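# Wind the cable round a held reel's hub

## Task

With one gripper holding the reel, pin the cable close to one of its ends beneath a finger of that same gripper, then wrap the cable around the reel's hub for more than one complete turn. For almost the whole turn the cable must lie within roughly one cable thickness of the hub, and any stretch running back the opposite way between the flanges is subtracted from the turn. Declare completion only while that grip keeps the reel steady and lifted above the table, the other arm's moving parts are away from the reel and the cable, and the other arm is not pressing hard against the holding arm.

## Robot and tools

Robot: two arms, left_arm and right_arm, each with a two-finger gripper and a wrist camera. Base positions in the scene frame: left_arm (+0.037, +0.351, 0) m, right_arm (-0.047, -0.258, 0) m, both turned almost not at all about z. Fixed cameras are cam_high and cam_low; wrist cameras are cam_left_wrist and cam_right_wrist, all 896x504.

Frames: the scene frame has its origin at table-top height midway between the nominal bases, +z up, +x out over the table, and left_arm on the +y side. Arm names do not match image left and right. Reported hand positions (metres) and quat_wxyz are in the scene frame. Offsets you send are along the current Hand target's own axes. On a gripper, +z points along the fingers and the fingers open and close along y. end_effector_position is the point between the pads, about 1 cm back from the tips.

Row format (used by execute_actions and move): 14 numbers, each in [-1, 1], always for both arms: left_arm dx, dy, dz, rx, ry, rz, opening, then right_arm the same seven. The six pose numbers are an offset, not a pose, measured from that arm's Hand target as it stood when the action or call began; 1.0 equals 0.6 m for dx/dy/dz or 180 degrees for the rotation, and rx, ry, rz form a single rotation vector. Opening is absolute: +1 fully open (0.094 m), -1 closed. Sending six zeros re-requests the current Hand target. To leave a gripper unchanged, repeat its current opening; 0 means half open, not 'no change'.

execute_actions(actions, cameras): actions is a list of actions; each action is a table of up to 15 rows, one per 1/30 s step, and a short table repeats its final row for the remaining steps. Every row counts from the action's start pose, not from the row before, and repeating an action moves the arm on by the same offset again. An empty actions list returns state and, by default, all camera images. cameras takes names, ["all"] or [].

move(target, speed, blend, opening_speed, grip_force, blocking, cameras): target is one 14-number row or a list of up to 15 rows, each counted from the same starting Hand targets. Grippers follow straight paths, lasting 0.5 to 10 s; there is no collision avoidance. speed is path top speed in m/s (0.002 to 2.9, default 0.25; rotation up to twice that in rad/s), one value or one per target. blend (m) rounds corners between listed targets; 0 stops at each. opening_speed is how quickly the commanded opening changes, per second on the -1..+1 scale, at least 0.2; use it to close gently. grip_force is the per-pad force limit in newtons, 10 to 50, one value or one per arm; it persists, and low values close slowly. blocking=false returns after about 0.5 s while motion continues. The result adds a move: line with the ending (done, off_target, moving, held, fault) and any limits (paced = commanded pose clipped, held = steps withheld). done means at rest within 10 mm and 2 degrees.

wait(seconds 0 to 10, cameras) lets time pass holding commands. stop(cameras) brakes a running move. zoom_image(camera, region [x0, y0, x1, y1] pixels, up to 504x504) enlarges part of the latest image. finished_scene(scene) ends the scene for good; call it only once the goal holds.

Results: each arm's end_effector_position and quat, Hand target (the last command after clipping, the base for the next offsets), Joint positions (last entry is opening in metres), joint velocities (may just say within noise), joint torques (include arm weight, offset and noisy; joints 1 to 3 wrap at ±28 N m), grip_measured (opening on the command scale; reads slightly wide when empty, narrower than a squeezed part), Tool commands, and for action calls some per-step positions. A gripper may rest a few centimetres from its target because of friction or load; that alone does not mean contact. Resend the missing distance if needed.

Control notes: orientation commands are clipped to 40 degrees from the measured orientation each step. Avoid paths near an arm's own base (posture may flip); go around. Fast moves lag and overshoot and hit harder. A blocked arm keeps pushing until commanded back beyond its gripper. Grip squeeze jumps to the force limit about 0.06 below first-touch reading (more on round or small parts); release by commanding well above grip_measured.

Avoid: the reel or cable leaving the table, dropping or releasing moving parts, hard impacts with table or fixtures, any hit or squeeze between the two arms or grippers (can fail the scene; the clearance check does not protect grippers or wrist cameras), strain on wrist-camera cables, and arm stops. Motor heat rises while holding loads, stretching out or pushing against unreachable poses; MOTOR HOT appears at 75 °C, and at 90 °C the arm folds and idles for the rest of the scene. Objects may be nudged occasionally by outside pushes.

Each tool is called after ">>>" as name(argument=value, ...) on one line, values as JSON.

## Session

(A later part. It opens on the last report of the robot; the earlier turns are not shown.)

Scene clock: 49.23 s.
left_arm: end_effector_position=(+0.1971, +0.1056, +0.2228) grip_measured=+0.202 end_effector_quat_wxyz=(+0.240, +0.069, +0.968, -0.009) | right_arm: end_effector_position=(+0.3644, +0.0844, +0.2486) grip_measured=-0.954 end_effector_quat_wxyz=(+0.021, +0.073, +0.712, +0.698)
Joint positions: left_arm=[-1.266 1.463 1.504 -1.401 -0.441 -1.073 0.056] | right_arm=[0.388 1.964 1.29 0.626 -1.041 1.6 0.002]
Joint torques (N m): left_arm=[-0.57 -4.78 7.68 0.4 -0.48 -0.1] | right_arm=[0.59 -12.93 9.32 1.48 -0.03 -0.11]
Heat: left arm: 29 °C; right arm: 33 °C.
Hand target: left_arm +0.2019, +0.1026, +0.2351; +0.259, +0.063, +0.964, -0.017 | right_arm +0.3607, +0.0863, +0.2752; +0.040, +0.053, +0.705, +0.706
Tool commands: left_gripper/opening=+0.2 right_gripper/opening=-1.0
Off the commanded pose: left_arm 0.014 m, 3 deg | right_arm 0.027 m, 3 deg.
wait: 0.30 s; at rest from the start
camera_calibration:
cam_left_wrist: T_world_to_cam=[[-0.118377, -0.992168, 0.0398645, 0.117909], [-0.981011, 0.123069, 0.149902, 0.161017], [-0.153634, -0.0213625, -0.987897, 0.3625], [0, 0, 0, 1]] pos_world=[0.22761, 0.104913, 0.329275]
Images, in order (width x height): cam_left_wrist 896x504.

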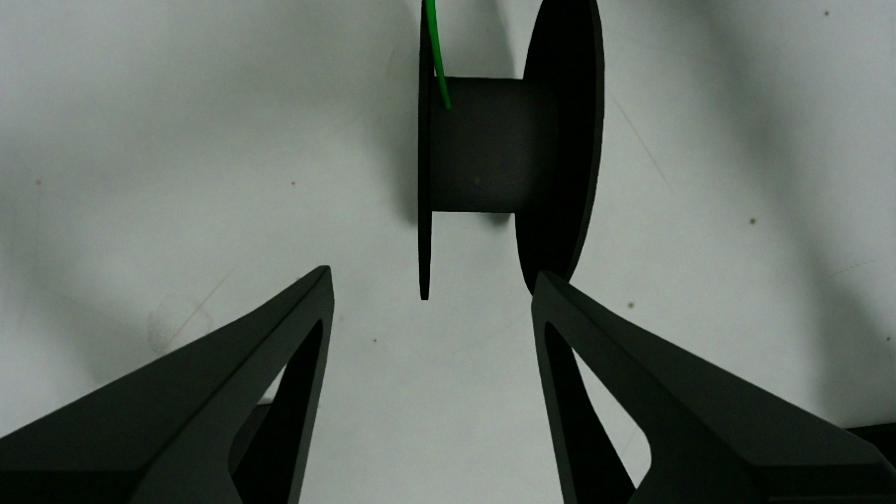

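>>> move(target=[0,0,0,0,0,0,0.2,0.0457,-0.0484,0,0,0,0.111,-1], speed=0.08, cameras=["cam_high","cam_low","cam_left_wrist","cam_right_wrist"])

>>> zoom_image(camera="cam_high", region=[430, 200, 570, 330])

Scene clock: 54.57 s.
left_arm: end_effector_position=(+0.1971, +0.1056, +0.2228) grip_measured=+0.202 end_effector_quat_wxyz=(+0.240, +0.069, +0.968, -0.009) | right_arm: end_effector_position=(+0.3404, +0.0904, +0.2269) grip_measured=-0.954 end_effector_quat_wxyz=(-0.099, +0.194, +0.691, +0.689)
Joint positions: left_arm=[-1.266 1.463 1.504 -1.401 -0.441 -1.073 0.056] | right_arm=[0.425 1.934 1.158 0.721 -1.006 1.939 0.002]
Joint torques (N m): left_arm=[-0.59 -4.74 7.68 0.39 -0.48 -0.11] | right_arm=[0.72 -12.74 5.61 1.85 -0.01 0.01]
Heat: left arm: 28 °C; right arm: 33 °C.
Hand target: left_arm +0.2019, +0.1026, +0.2351; +0.259, +0.063, +0.964, -0.017 | right_arm +0.3329, +0.0901, +0.2467; -0.083, +0.174, +0.685, +0.702
Off the commanded pose: left_arm 0.014 m, 3 deg | right_arm 0.021 m, 3 deg.
move: off_target (left_arm, right_arm)
camera_calibration:
cam_left_wrist: T_world_to_cam=[[-0.118377, -0.992168, 0.0398645, 0.117909], [-0.981011, 0.123069, 0.149902, 0.161017], [-0.153634, -0.0213625, -0.987897, 0.3625], [0, 0, 0, 1]] pos_world=[0.22761, 0.104913, 0.329275]
cam_right_wrist: T_world_to_cam=[[-0.348393, -0.00351032, -0.937342, 0.332638], [-0.840656, -0.441173, 0.314108, 0.275388], [-0.414632, 0.897415, 0.15075, 0.14435], [0, 0, 0, 1]] pos_world=[0.407248, -0.00688071, 0.203533]

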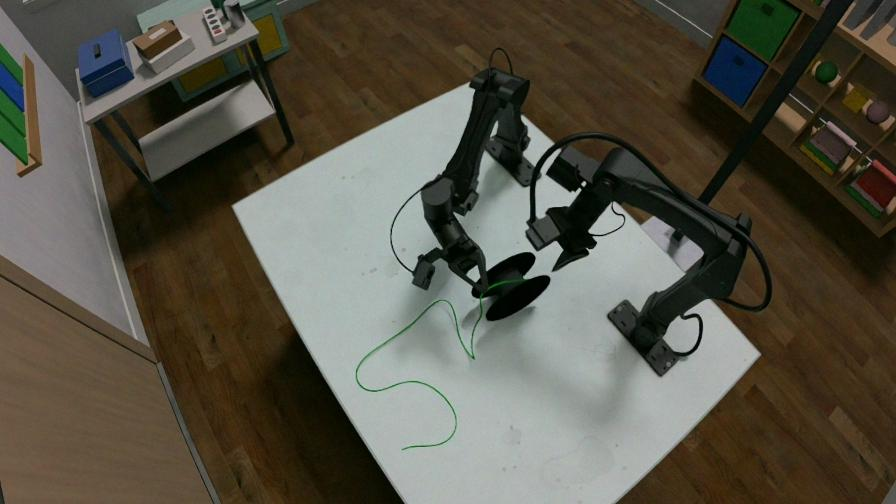

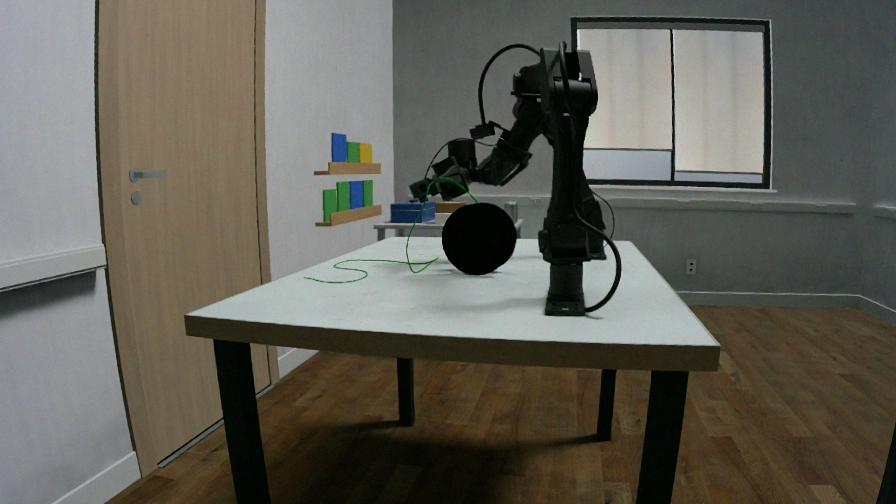

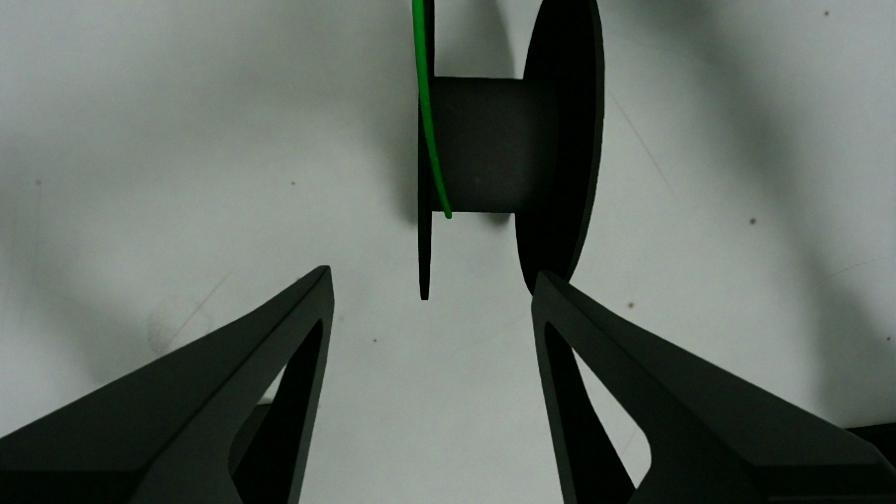

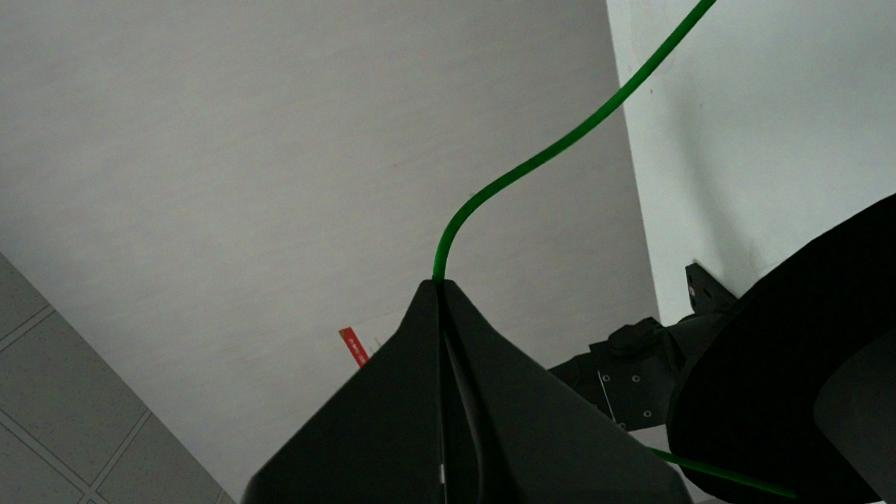

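Scaled by 3.600 from the camera's 896x504 image, which has a finer 1280x720 frame.

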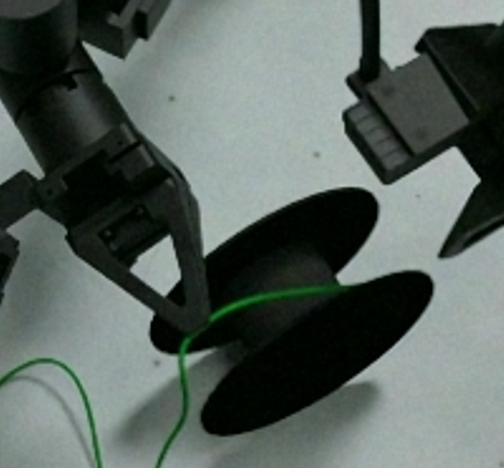

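>>> move(target=[[0.0287,0.0108,0.03,0,0,0,0.2,0.0178,-0.0283,-0.0083,0,0,0,-1],[0.0287,0.0108,0.085,0,0,0,0.2,0.0178,-0.0283,-0.0083,0,0,0,-1]], speed=0.1, blend=[0.01,0], cameras=["cam_high","cam_low","cam_left_wrist","cam_right_wrist"])

Scene clock: 59.07 s.
left_arm: end_effector_position=(+0.2088, +0.1067, +0.1730) grip_measured=+0.202 end_effector_quat_wxyz=(+0.243, +0.071, +0.968, -0.001) | right_arm: end_effector_position=(+0.3230, +0.0881, +0.2149) grip_measured=-0.954 end_effector_quat_wxyz=(-0.100, +0.194, +0.691, +0.689)
Joint positions: left_arm=[-1.228 1.445 1.285 -1.194 -0.443 -1.029 0.056] | right_arm=[0.438 1.905 1.06 0.787 -0.993 1.94 0.002]
Joint torques (N m): left_arm=[0.54 -7.31 4.88 0.66 -0.34 0.01] | right_arm=[0.57 -12.19 5.22 1.93 -0.02 -0.03]
Heat: left arm: 28 °C; right arm: 33 °C.
Hand target: left_arm +0.2132, +0.1076, +0.1823; +0.259, +0.063, +0.964, -0.017 | right_arm +0.3164, +0.0873, +0.2347; -0.083, +0.174, +0.685, +0.703
Off the commanded pose: left_arm 0.010 m, 3 deg | right_arm 0.021 m, 3 deg.
move: off_target (left_arm, right_arm)
camera_calibration:
cam_left_wrist: T_world_to_cam=[[-0.11832, -0.992688, 0.0238851, 0.125152], [-0.981935, 0.120547, 0.145847, 0.18085], [-0.147659, -0.00619708, -0.989019, 0.312488], [0, 0, 0, 1]] pos_world=[0.238532, 0.104372, 0.279691]
cam_right_wrist: T_world_to_cam=[[-0.350515, -0.00472191, -0.936545, 0.315884], [-0.839449, -0.441831, 0.316403, 0.262679], [-0.415289, 0.897086, 0.150905, 0.141156], [0, 0, 0, 1]] pos_world=[0.389848, -0.00907765, 0.191427]

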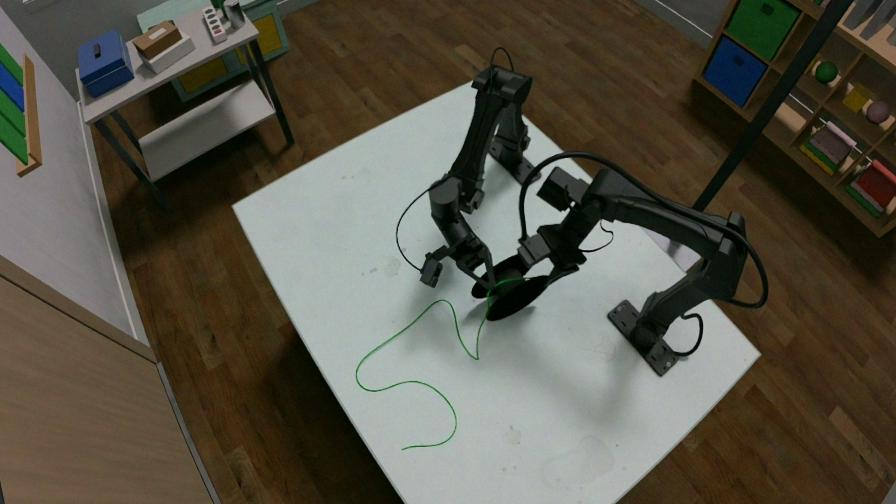

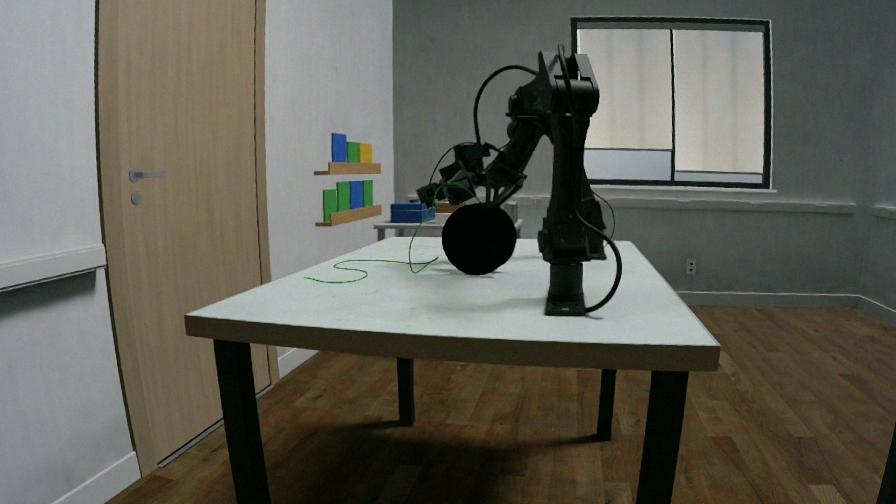

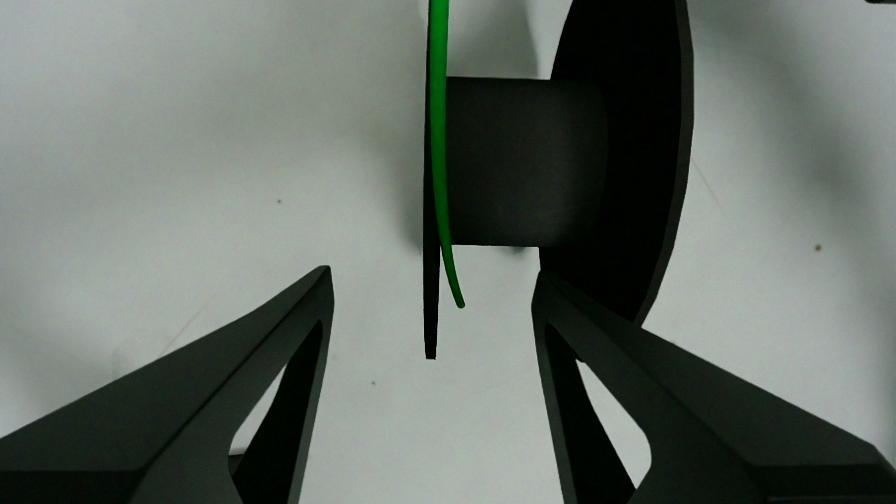

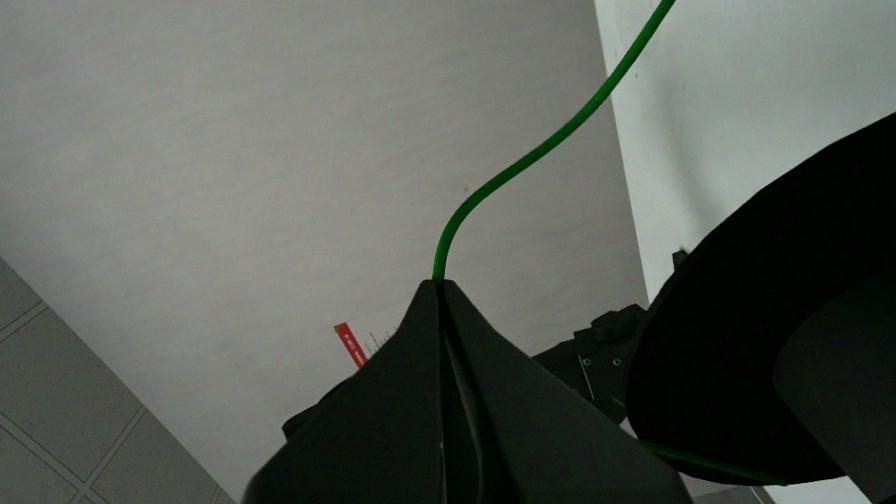

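>>> move(target=[0.0132,0,0.0567,0,0,0,0.1,0,0,0,0,0,0,-1], speed=0.08, cameras=["cam_high","cam_low","cam_left_wrist"])

Scene clock: 61.63 s.
left_arm: end_effector_position=(+0.2191, +0.1072, +0.1427) grip_measured=+0.102 end_effector_quat_wxyz=(+0.247, +0.070, +0.967, -0.005) | right_arm: end_effector_position=(+0.3230, +0.0881, +0.2149) grip_measured=-0.954 end_effector_quat_wxyz=(-0.100, +0.194, +0.691, +0.689)
Joint positions: left_arm=[-1.192 1.443 1.158 -1.043 -0.44 -0.99 0.052] | right_arm=[0.438 1.905 1.06 0.787 -0.993 1.94 0.002]
Joint torques (N m): left_arm=[0.61 -6.43 4.97 0.76 -0.3 0] | right_arm=[0.51 -12.42 5.71 1.88 0.03 -0.01]
Heat: left arm: 28 °C; right arm: 33 °C.
Hand target: left_arm +0.2234, +0.1064, +0.1488; +0.259, +0.063, +0.964, -0.017 | right_arm +0.3164, +0.0873, +0.2347; -0.083, +0.174, +0.685, +0.703
Off the commanded pose: left_arm 0.008 m, 2 deg | right_arm 0.021 m, 3 deg.
move: off_target (right_arm)
camera_calibration:
cam_left_wrist: T_world_to_cam=[[-0.117736, -0.992569, 0.0307511, 0.126488], [-0.983158, 0.120866, 0.13708, 0.196889], [-0.139778, -0.014094, -0.990083, 0.283282], [0, 0, 0, 1]] pos_world=[0.248062, 0.105743, 0.249593]
Images, in order (width x height): cam_high 896x504, cam_low 896x504, cam_left_wrist 896x504.

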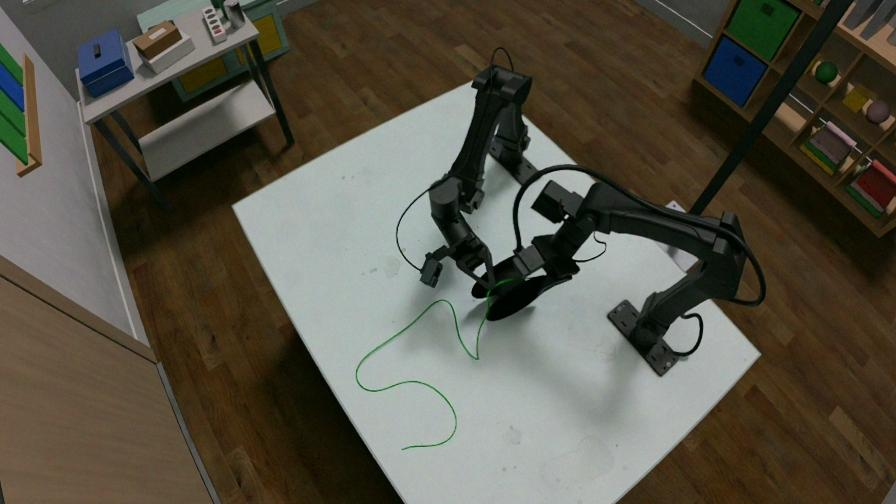

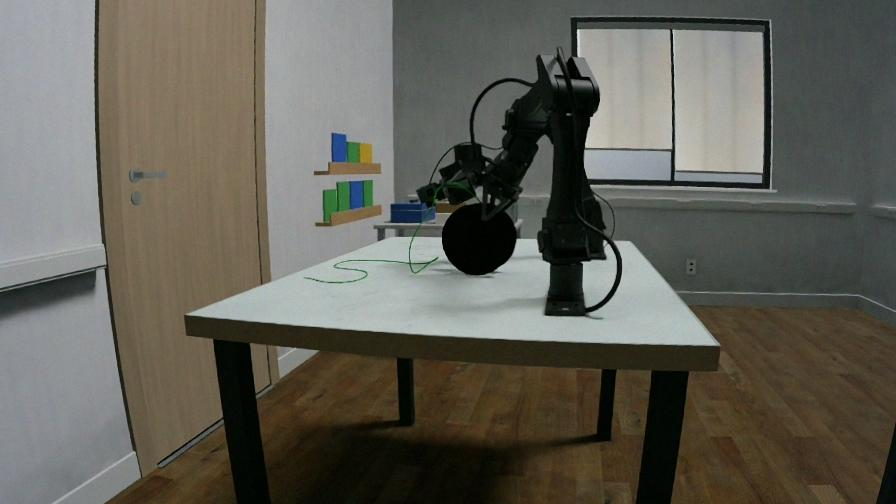

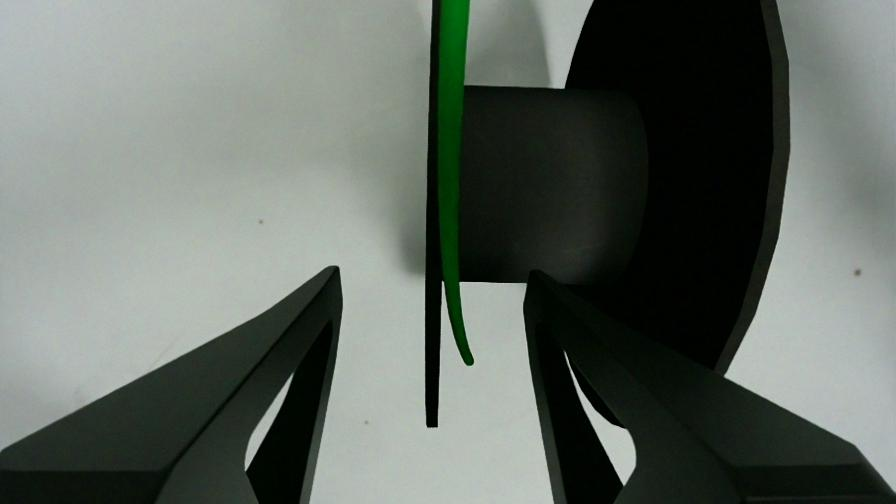

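>>> move(target=[0,0,0,0,0,0,-0.7,0,0,0,0,0,0,-1], opening_speed=0.8, cameras=["cam_left_wrist"])

Scene clock: 63.93 s.
left_arm: end_effector_position=(+0.2191, +0.1070, +0.1427) grip_measured=-0.698 end_effector_quat_wxyz=(+0.247, +0.070, +0.967, -0.005) | right_arm: end_effector_position=(+0.3230, +0.0881, +0.2149) grip_measured=-0.954 end_effector_quat_wxyz=(-0.100, +0.194, +0.691, +0.689)
Joint positions: left_arm=[-1.192 1.443 1.158 -1.043 -0.439 -0.99 0.014] | right_arm=[0.438 1.905 1.06 0.787 -0.993 1.94 0.002]
Joint torques (N m): left_arm=[0.57 -6.43 5.03 0.67 -0.29 0.01] | right_arm=[0.43 -12.25 5.41 1.9 0 0]
Heat: left arm: 28 °C; right arm: 33 °C.
Hand target: left_arm +0.2233, +0.1064, +0.1488; +0.259, +0.063, +0.964, -0.017 | right_arm +0.3164, +0.0873, +0.2347; -0.083, +0.174, +0.685, +0.703
Off the commanded pose: left_arm 0.007 m, 2 deg | right_arm 0.021 m, 3 deg.
move: off_target (right_arm)
camera_calibration:
cam_left_wrist: T_world_to_cam=[[-0.11816, -0.992498, 0.0314152, 0.126318], [-0.983094, 0.12138, 0.137086, 0.19683], [-0.139871, -0.0146861, -0.990061, 0.28336], [0, 0, 0, 1]] pos_world=[0.248062, 0.10564, 0.249592]
Images, in order (width x height): cam_left_wrist 896x504.

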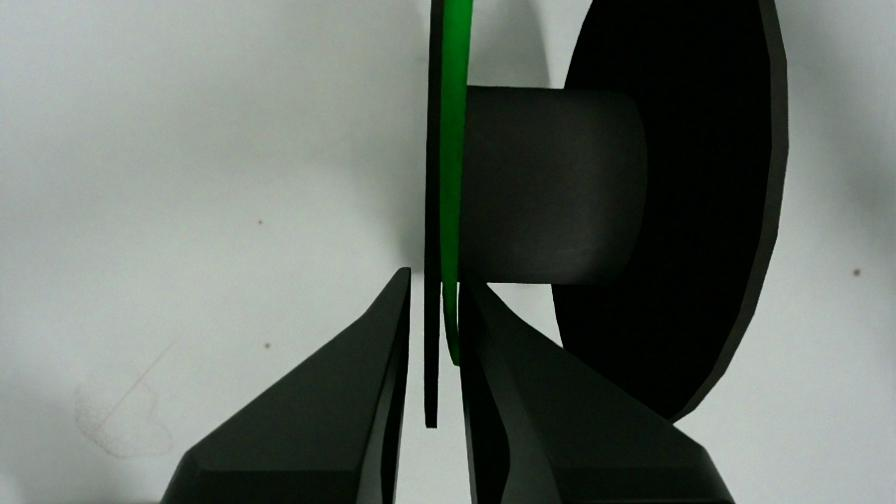

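>>> move(target=[0,0,0,0,0,0,-1,0,0,0,0,0,0,-1], opening_speed=0.4, cameras=["cam_left_wrist"])

>>> zoom_image(camera="cam_left_wrist", region=[360, 230, 560, 430])

Scene clock: 65.37 s.
left_arm: end_effector_position=(+0.2192, +0.1063, +0.1428) grip_measured=-0.879 end_effector_quat_wxyz=(+0.247, +0.070, +0.967, -0.007) | right_arm: end_effector_position=(+0.3231, +0.0881, +0.2149) grip_measured=-0.954 end_effector_quat_wxyz=(-0.099, +0.194, +0.691, +0.689)
Joint positions: left_arm=[-1.192 1.443 1.158 -1.04 -0.438 -0.99 0.006] | right_arm=[0.438 1.905 1.06 0.787 -0.993 1.94 0.002]
Joint torques (N m): left_arm=[0.58 -6.42 5.01 0.65 -0.3 0] | right_arm=[0.44 -12.26 5.46 1.9 0.02 0]
Heat: left arm: 28 °C; right arm: 33 °C.
Hand target: left_arm +0.2233, +0.1064, +0.1488; +0.259, +0.063, +0.964, -0.017 | right_arm +0.3165, +0.0873, +0.2347; -0.083, +0.174, +0.685, +0.703
Off the commanded pose: left_arm 0.007 m, 2 deg | right_arm 0.021 m, 3 deg.
move: off_target (right_arm)
camera_calibration:
cam_left_wrist: T_world_to_cam=[[-0.118781, -0.992322, 0.0344829, 0.125275], [-0.983034, 0.122416, 0.136597, 0.196866], [-0.139769, -0.0176728, -0.990026, 0.283732], [0, 0, 0, 1]] pos_world=[0.248063, 0.105228, 0.249691]
Images, in order (width x height): cam_left_wrist 896x504.

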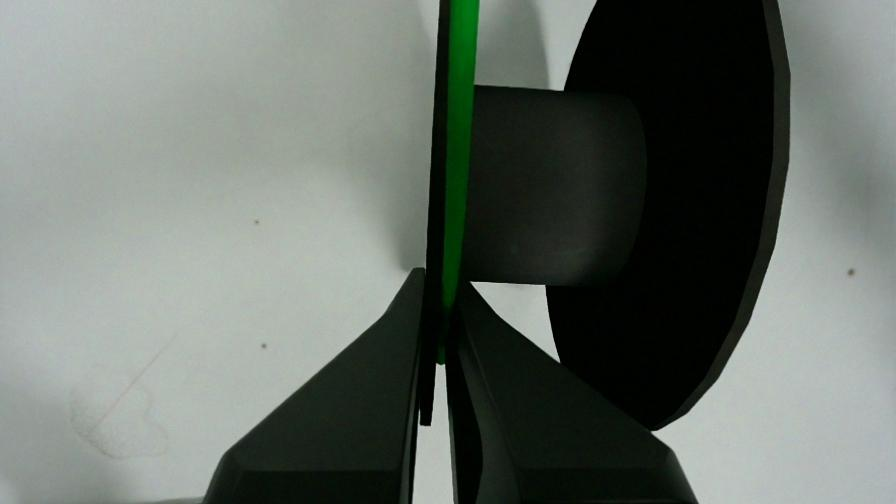

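Scaled by 2.520 from the camera's 896x504 image, which has a finer 1280x720 frame.

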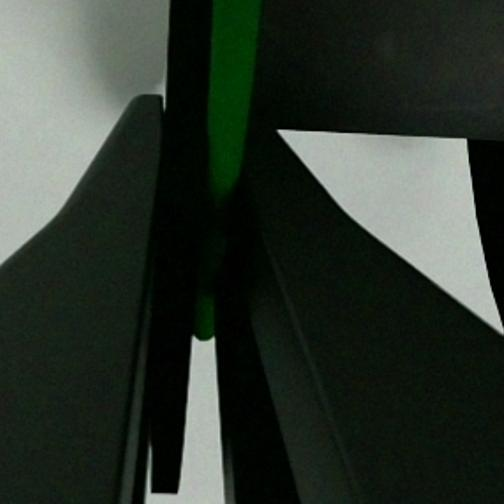

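>>> move(target=[0,0,0,0,0,0,-1,-0.055,-0.09,-0.0252,0,0,0,-1], speed=0.08, cameras=["cam_high","cam_low","cam_left_wrist","cam_right_wrist"])

>>> zoom_image(camera="cam_high", region=[430, 220, 570, 370])

Scene clock: 70.80 s.
left_arm: end_effector_position=(+0.2192, +0.1063, +0.1428) grip_measured=-0.879 end_effector_quat_wxyz=(+0.247, +0.070, +0.967, -0.007) | right_arm: end_effector_position=(+0.3257, +0.0730, +0.1792) grip_measured=-0.954 end_effector_quat_wxyz=(-0.086, +0.179, +0.686, +0.700)
Joint positions: left_arm=[-1.192 1.443 1.158 -1.04 -0.438 -0.99 0.006] | right_arm=[0.4 2.003 0.982 1.011 -1.03 1.94 0.002]
Joint torques (N m): left_arm=[0.58 -6.43 5.01 0.66 -0.3 0] | right_arm=[-0.66 -7.32 4.97 1.93 -0.12 -0.1]
Heat: left arm: 28 °C; right arm: 33 °C.
Hand target: left_arm +0.2233, +0.1064, +0.1488; +0.259, +0.063, +0.964, -0.017 | right_arm +0.3258, +0.0708, +0.1723; -0.083, +0.174, +0.685, +0.702
Off the commanded pose: left_arm 0.007 m, 2 deg | right_arm 0.007 m, 1 deg.
move: done
camera_calibration:
cam_left_wrist: T_world_to_cam=[[-0.118781, -0.992322, 0.0344829, 0.125275], [-0.983034, 0.122416, 0.136597, 0.196866], [-0.139769, -0.0176728, -0.990026, 0.283732], [0, 0, 0, 1]] pos_world=[0.248063, 0.105228, 0.249691]
cam_right_wrist: T_world_to_cam=[[-0.310052, 0.0154975, -0.950593, 0.271138], [-0.8527, -0.446708, 0.27084, 0.282397], [-0.42044, 0.894546, 0.151717, 0.162993], [0, 0, 0, 1]] pos_world=[0.393396, -0.0238577, 0.156528]

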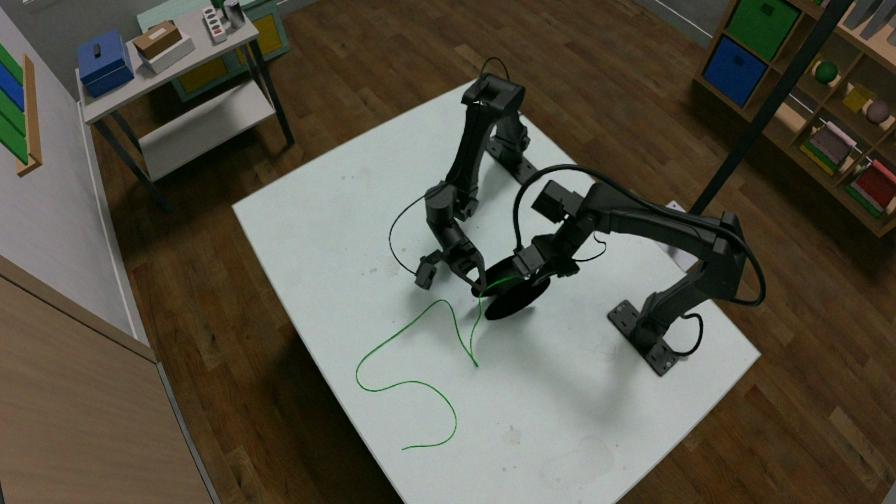

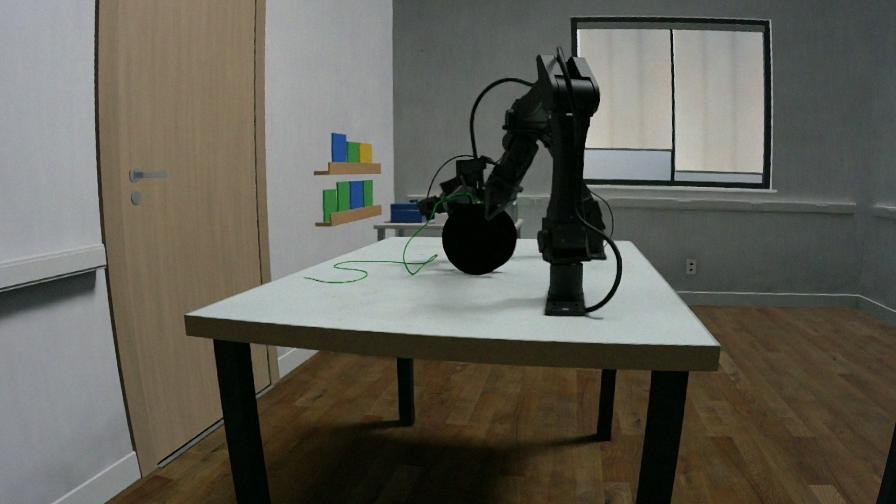

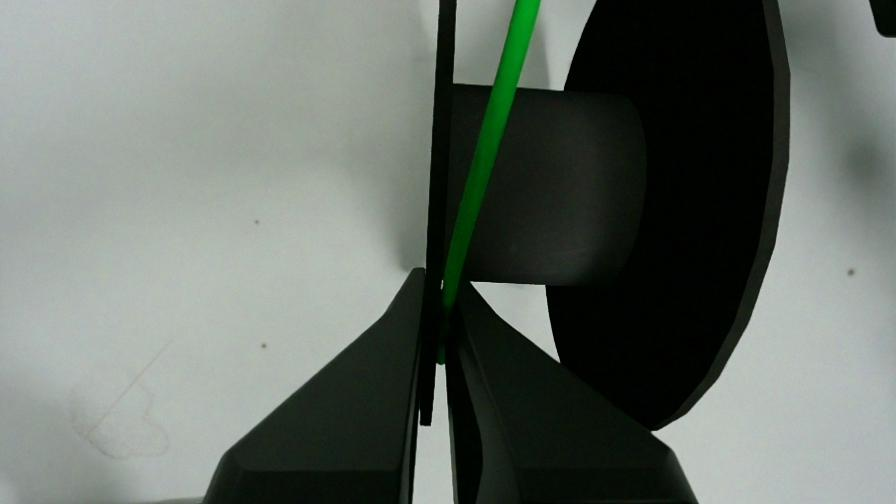

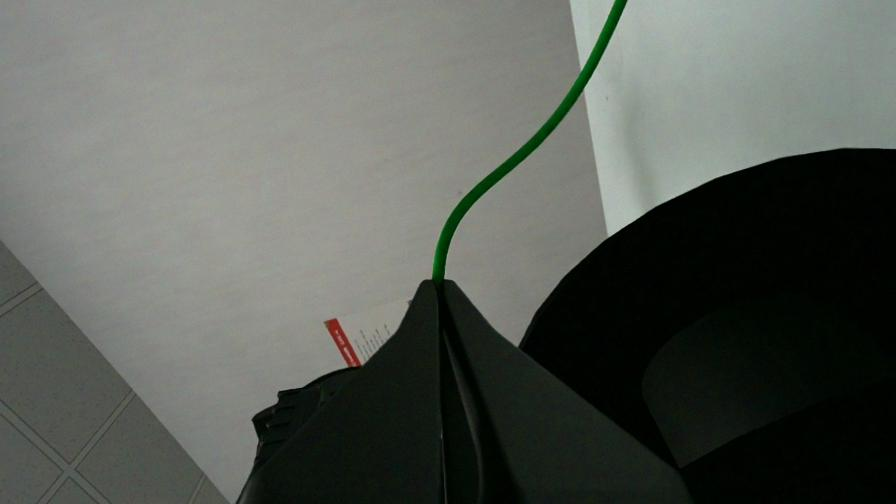

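Scaled by 3.360 from the camera's 896x504 image, which has a finer 1280x720 frame.

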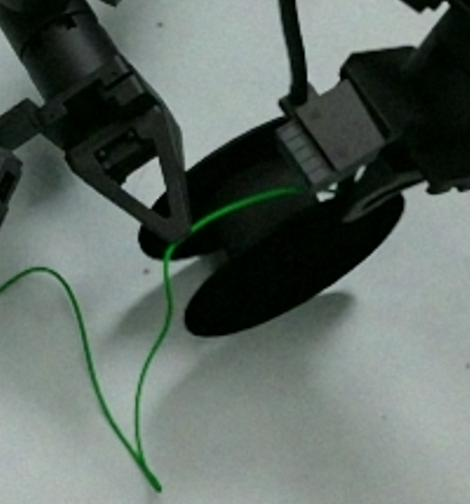

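>>> move(target=[[-0.0418,0,-0.0722,0,0,0,-1,0.0298,0.0778,0,0,0,0,-1],[-0.209,0,-0.3611,0,0,0,-1,0.1492,0.3892,0,0,0,0,-1]], speed=[0.05,0.12], blend=[0.02,0], cameras=["all"])

>>> zoom_image(camera="cam_high", region=[430, 200, 590, 370])

Scene clock: 74.97 s.
left_arm: end_effector_position=(+0.2193, +0.1013, +0.3721) grip_measured=-0.880 end_effector_quat_wxyz=(+0.320, +0.109, +0.933, -0.126) | right_arm: end_effector_position=(+0.3314, +0.0749, +0.4047) grip_measured=-0.954 end_effector_quat_wxyz=(-0.097, +0.190, +0.685, +0.696)
Joint positions: left_arm=[-1.192 1.506 2.099 -1.589 -0.428 -0.829 0.006] | right_arm=[0.398 1.744 1.621 0.101 -1.033 1.961 0.002]
Joint torques (N m): left_arm=[-0.62 -6.23 6.89 1.16 -0.57 -0.07] | right_arm=[-0.31 -9.98 10.43 1.33 -0.09 -0.16]
Heat: left arm: 28 °C; right arm: 33 °C.
Hand target: left_arm +0.2233, +0.1064, +0.3992; +0.259, +0.063, +0.964, -0.017 | right_arm +0.3261, +0.0705, +0.4224; -0.083, +0.174, +0.685, +0.703
Off the commanded pose: left_arm 0.028 m, 16 deg | right_arm 0.019 m, 2 deg.
joint read past its limit (left arm) — joint 4 (wrist pitch), lower limit.
joint sent to its limit (left arm) — joint 4 (wrist pitch), lower limit. The joint targets are off in orientation, not in position.
move: off_target (left_arm, right_arm)
camera_calibration:
cam_left_wrist: T_world_to_cam=[[-0.27177, -0.936144, 0.223106, 0.0701217], [-0.962228, 0.268199, -0.0467581, 0.215278], [-0.0160645, -0.227386, -0.973672, 0.498751], [0, 0, 0, 1]] pos_world=[0.234215, 0.121316, 0.480041]
cam_right_wrist: T_world_to_cam=[[-0.339947, 0.013376, -0.940349, 0.493188], [-0.843289, -0.446947, 0.298501, 0.212784], [-0.416294, 0.89446, 0.163218, 0.123385], [0, 0, 0, 1]] pos_world=[0.39846, -0.0218566, 0.380114]

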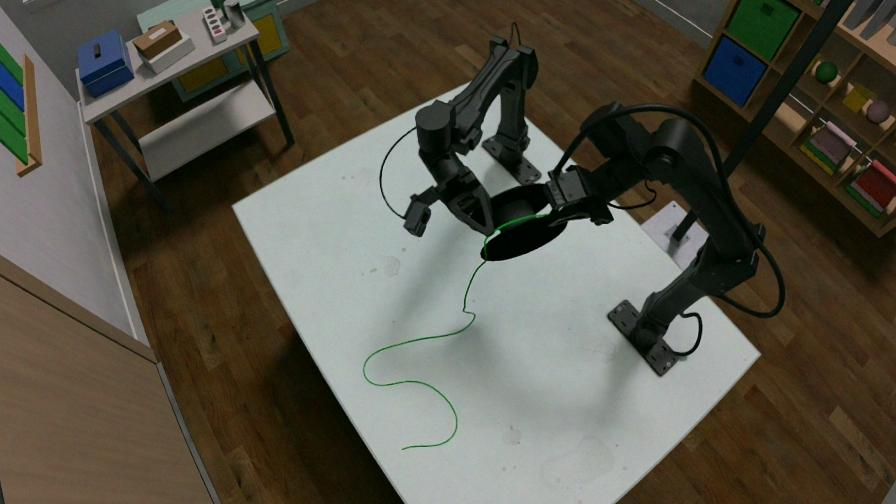

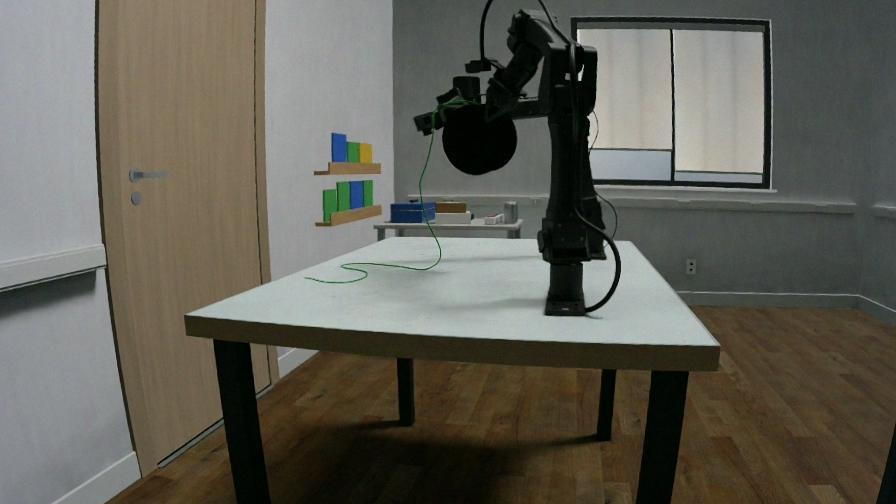

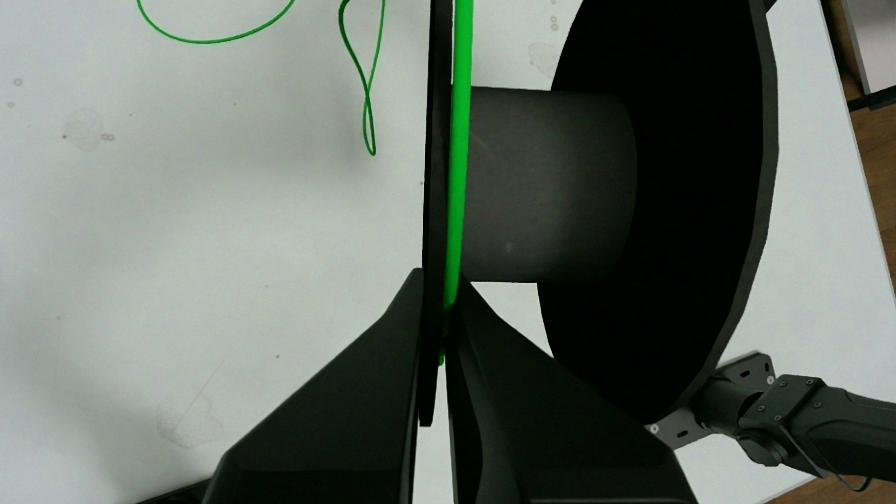

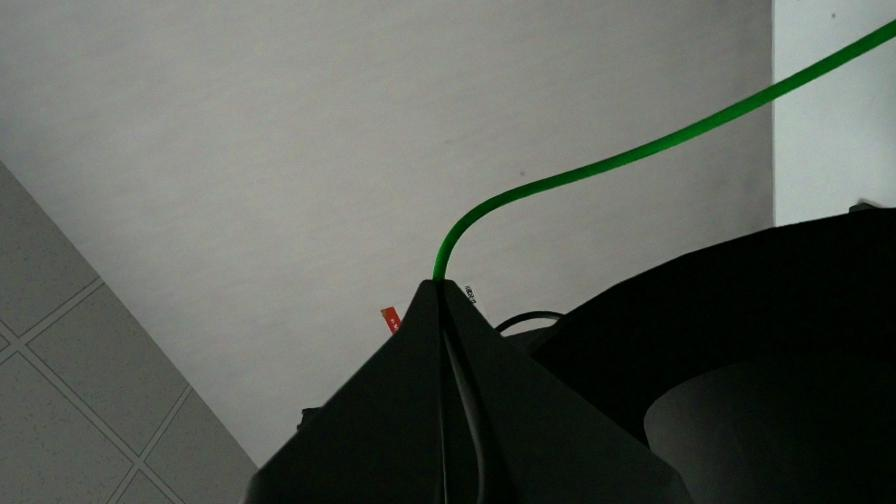

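Scaled by 2.965 from the camera's 896x504 image, which has a finer 1280x720 frame.

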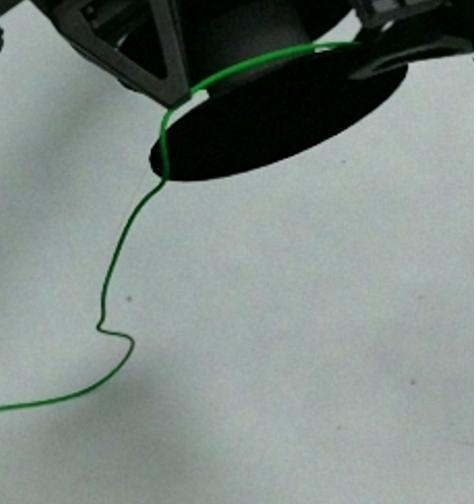

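>>> move(target=[0.001,0.0093,0,-0.0099,-0.1662,-0.0098,-1,0,0,0,0,0,0,-1], speed=0.15, cameras=["all"])

>>> zoom_image(camera="cam_high", region=[430, 180, 590, 350])

Scene clock: 79.83 s.
left_arm: end_effector_position=(+0.2107, +0.0969, +0.3653) grip_measured=-0.880 end_effector_quat_wxyz=(+0.451, +0.104, +0.886, -0.032) | right_arm: end_effector_position=(+0.3242, +0.0756, +0.4072) grip_measured=-0.954 end_effector_quat_wxyz=(-0.101, +0.166, +0.690, +0.697)
Joint positions: left_arm=[-1.445 1.506 1.925 -1.59 -0.874 -1.02 0.006] | right_arm=[0.398 1.744 1.628 0.1 -1.073 1.935 0.002]
Joint torques (N m): left_arm=[-0.32 -7.87 4.85 0.91 -1.55 -0.43] | right_arm=[-0.55 -9.59 9.58 1.4 0.25 0.08]
Heat: left arm: 29 °C; right arm: 34 °C.
Hand target: left_arm +0.2236, +0.1120, +0.3990; +0.499, +0.038, +0.865, -0.022 | right_arm +0.3261, +0.0705, +0.4224; -0.083, +0.174, +0.685, +0.703
Off the commanded pose: left_arm 0.039 m, 10 deg | right_arm 0.016 m, 2 deg.
joint read past its limit (left arm) — joint 4 (wrist pitch), lower limit.
joint sent to its limit (left arm) — joint 4 (wrist pitch), lower limit. The joint targets are off in orientation, not in position.
move: off_target (left_arm, right_arm)
camera_calibration:
cam_left_wrist: T_world_to_cam=[[-0.218523, -0.975597, 0.0213945, 0.131478], [-0.933004, 0.202458, -0.297514, 0.299597], [0.285922, -0.0849747, -0.954478, 0.406519], [0, 0, 0, 1]] pos_world=[0.192023, 0.102158, 0.474334]
cam_right_wrist: T_world_to_cam=[[-0.312211, 0.000231986, -0.950013, 0.489045], [-0.833262, -0.480363, 0.273725, 0.215578], [-0.456288, 0.87707, 0.150168, 0.138924], [0, 0, 0, 1]] pos_world=[0.395707, -0.0184037, 0.384728]

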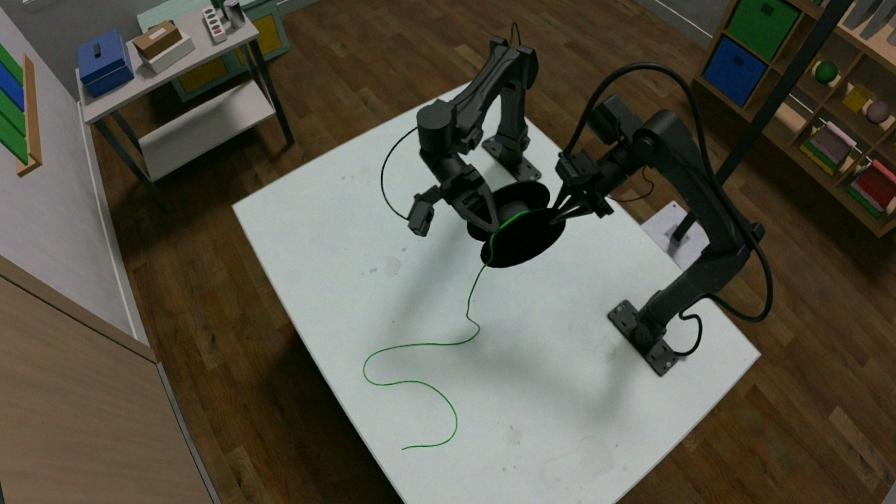

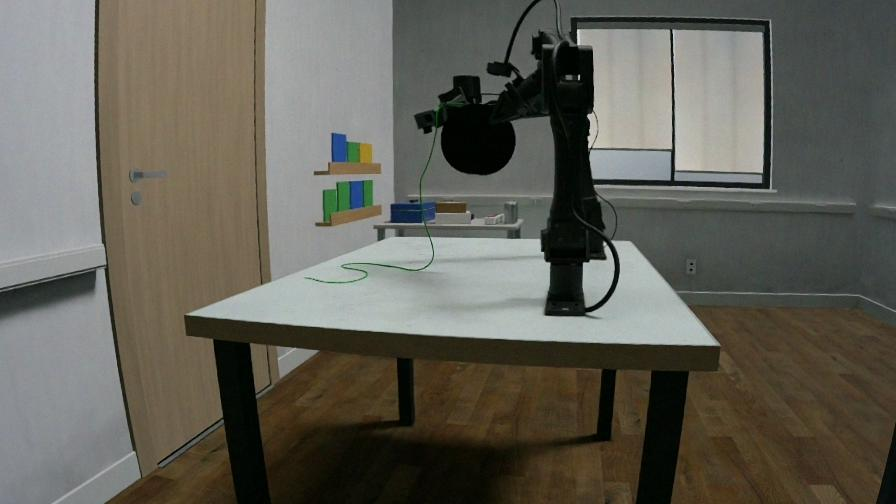

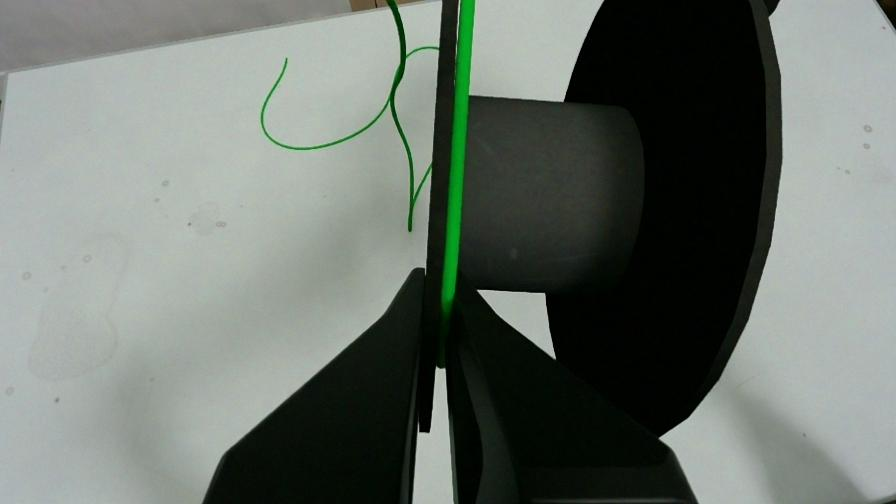

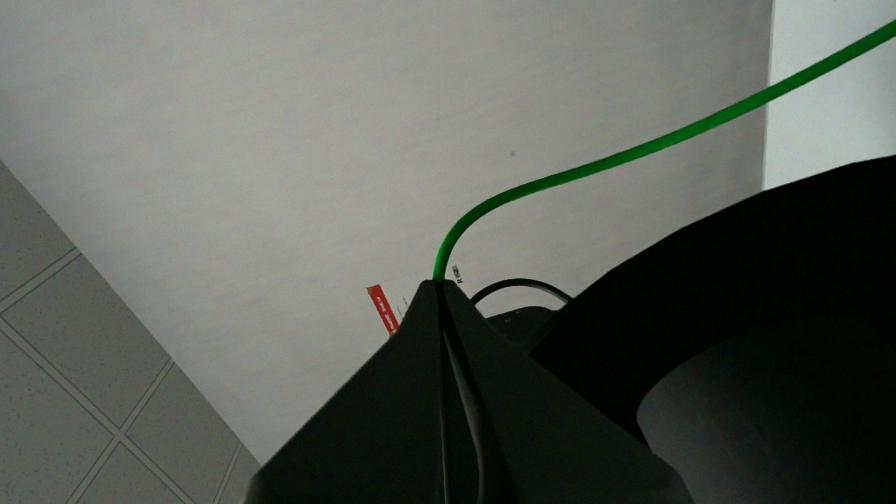

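Scaled by 2.965 from the camera's 896x504 image, which has a finer 1280x720 frame.

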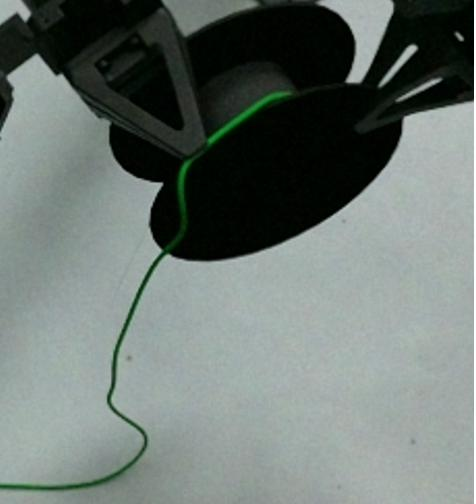

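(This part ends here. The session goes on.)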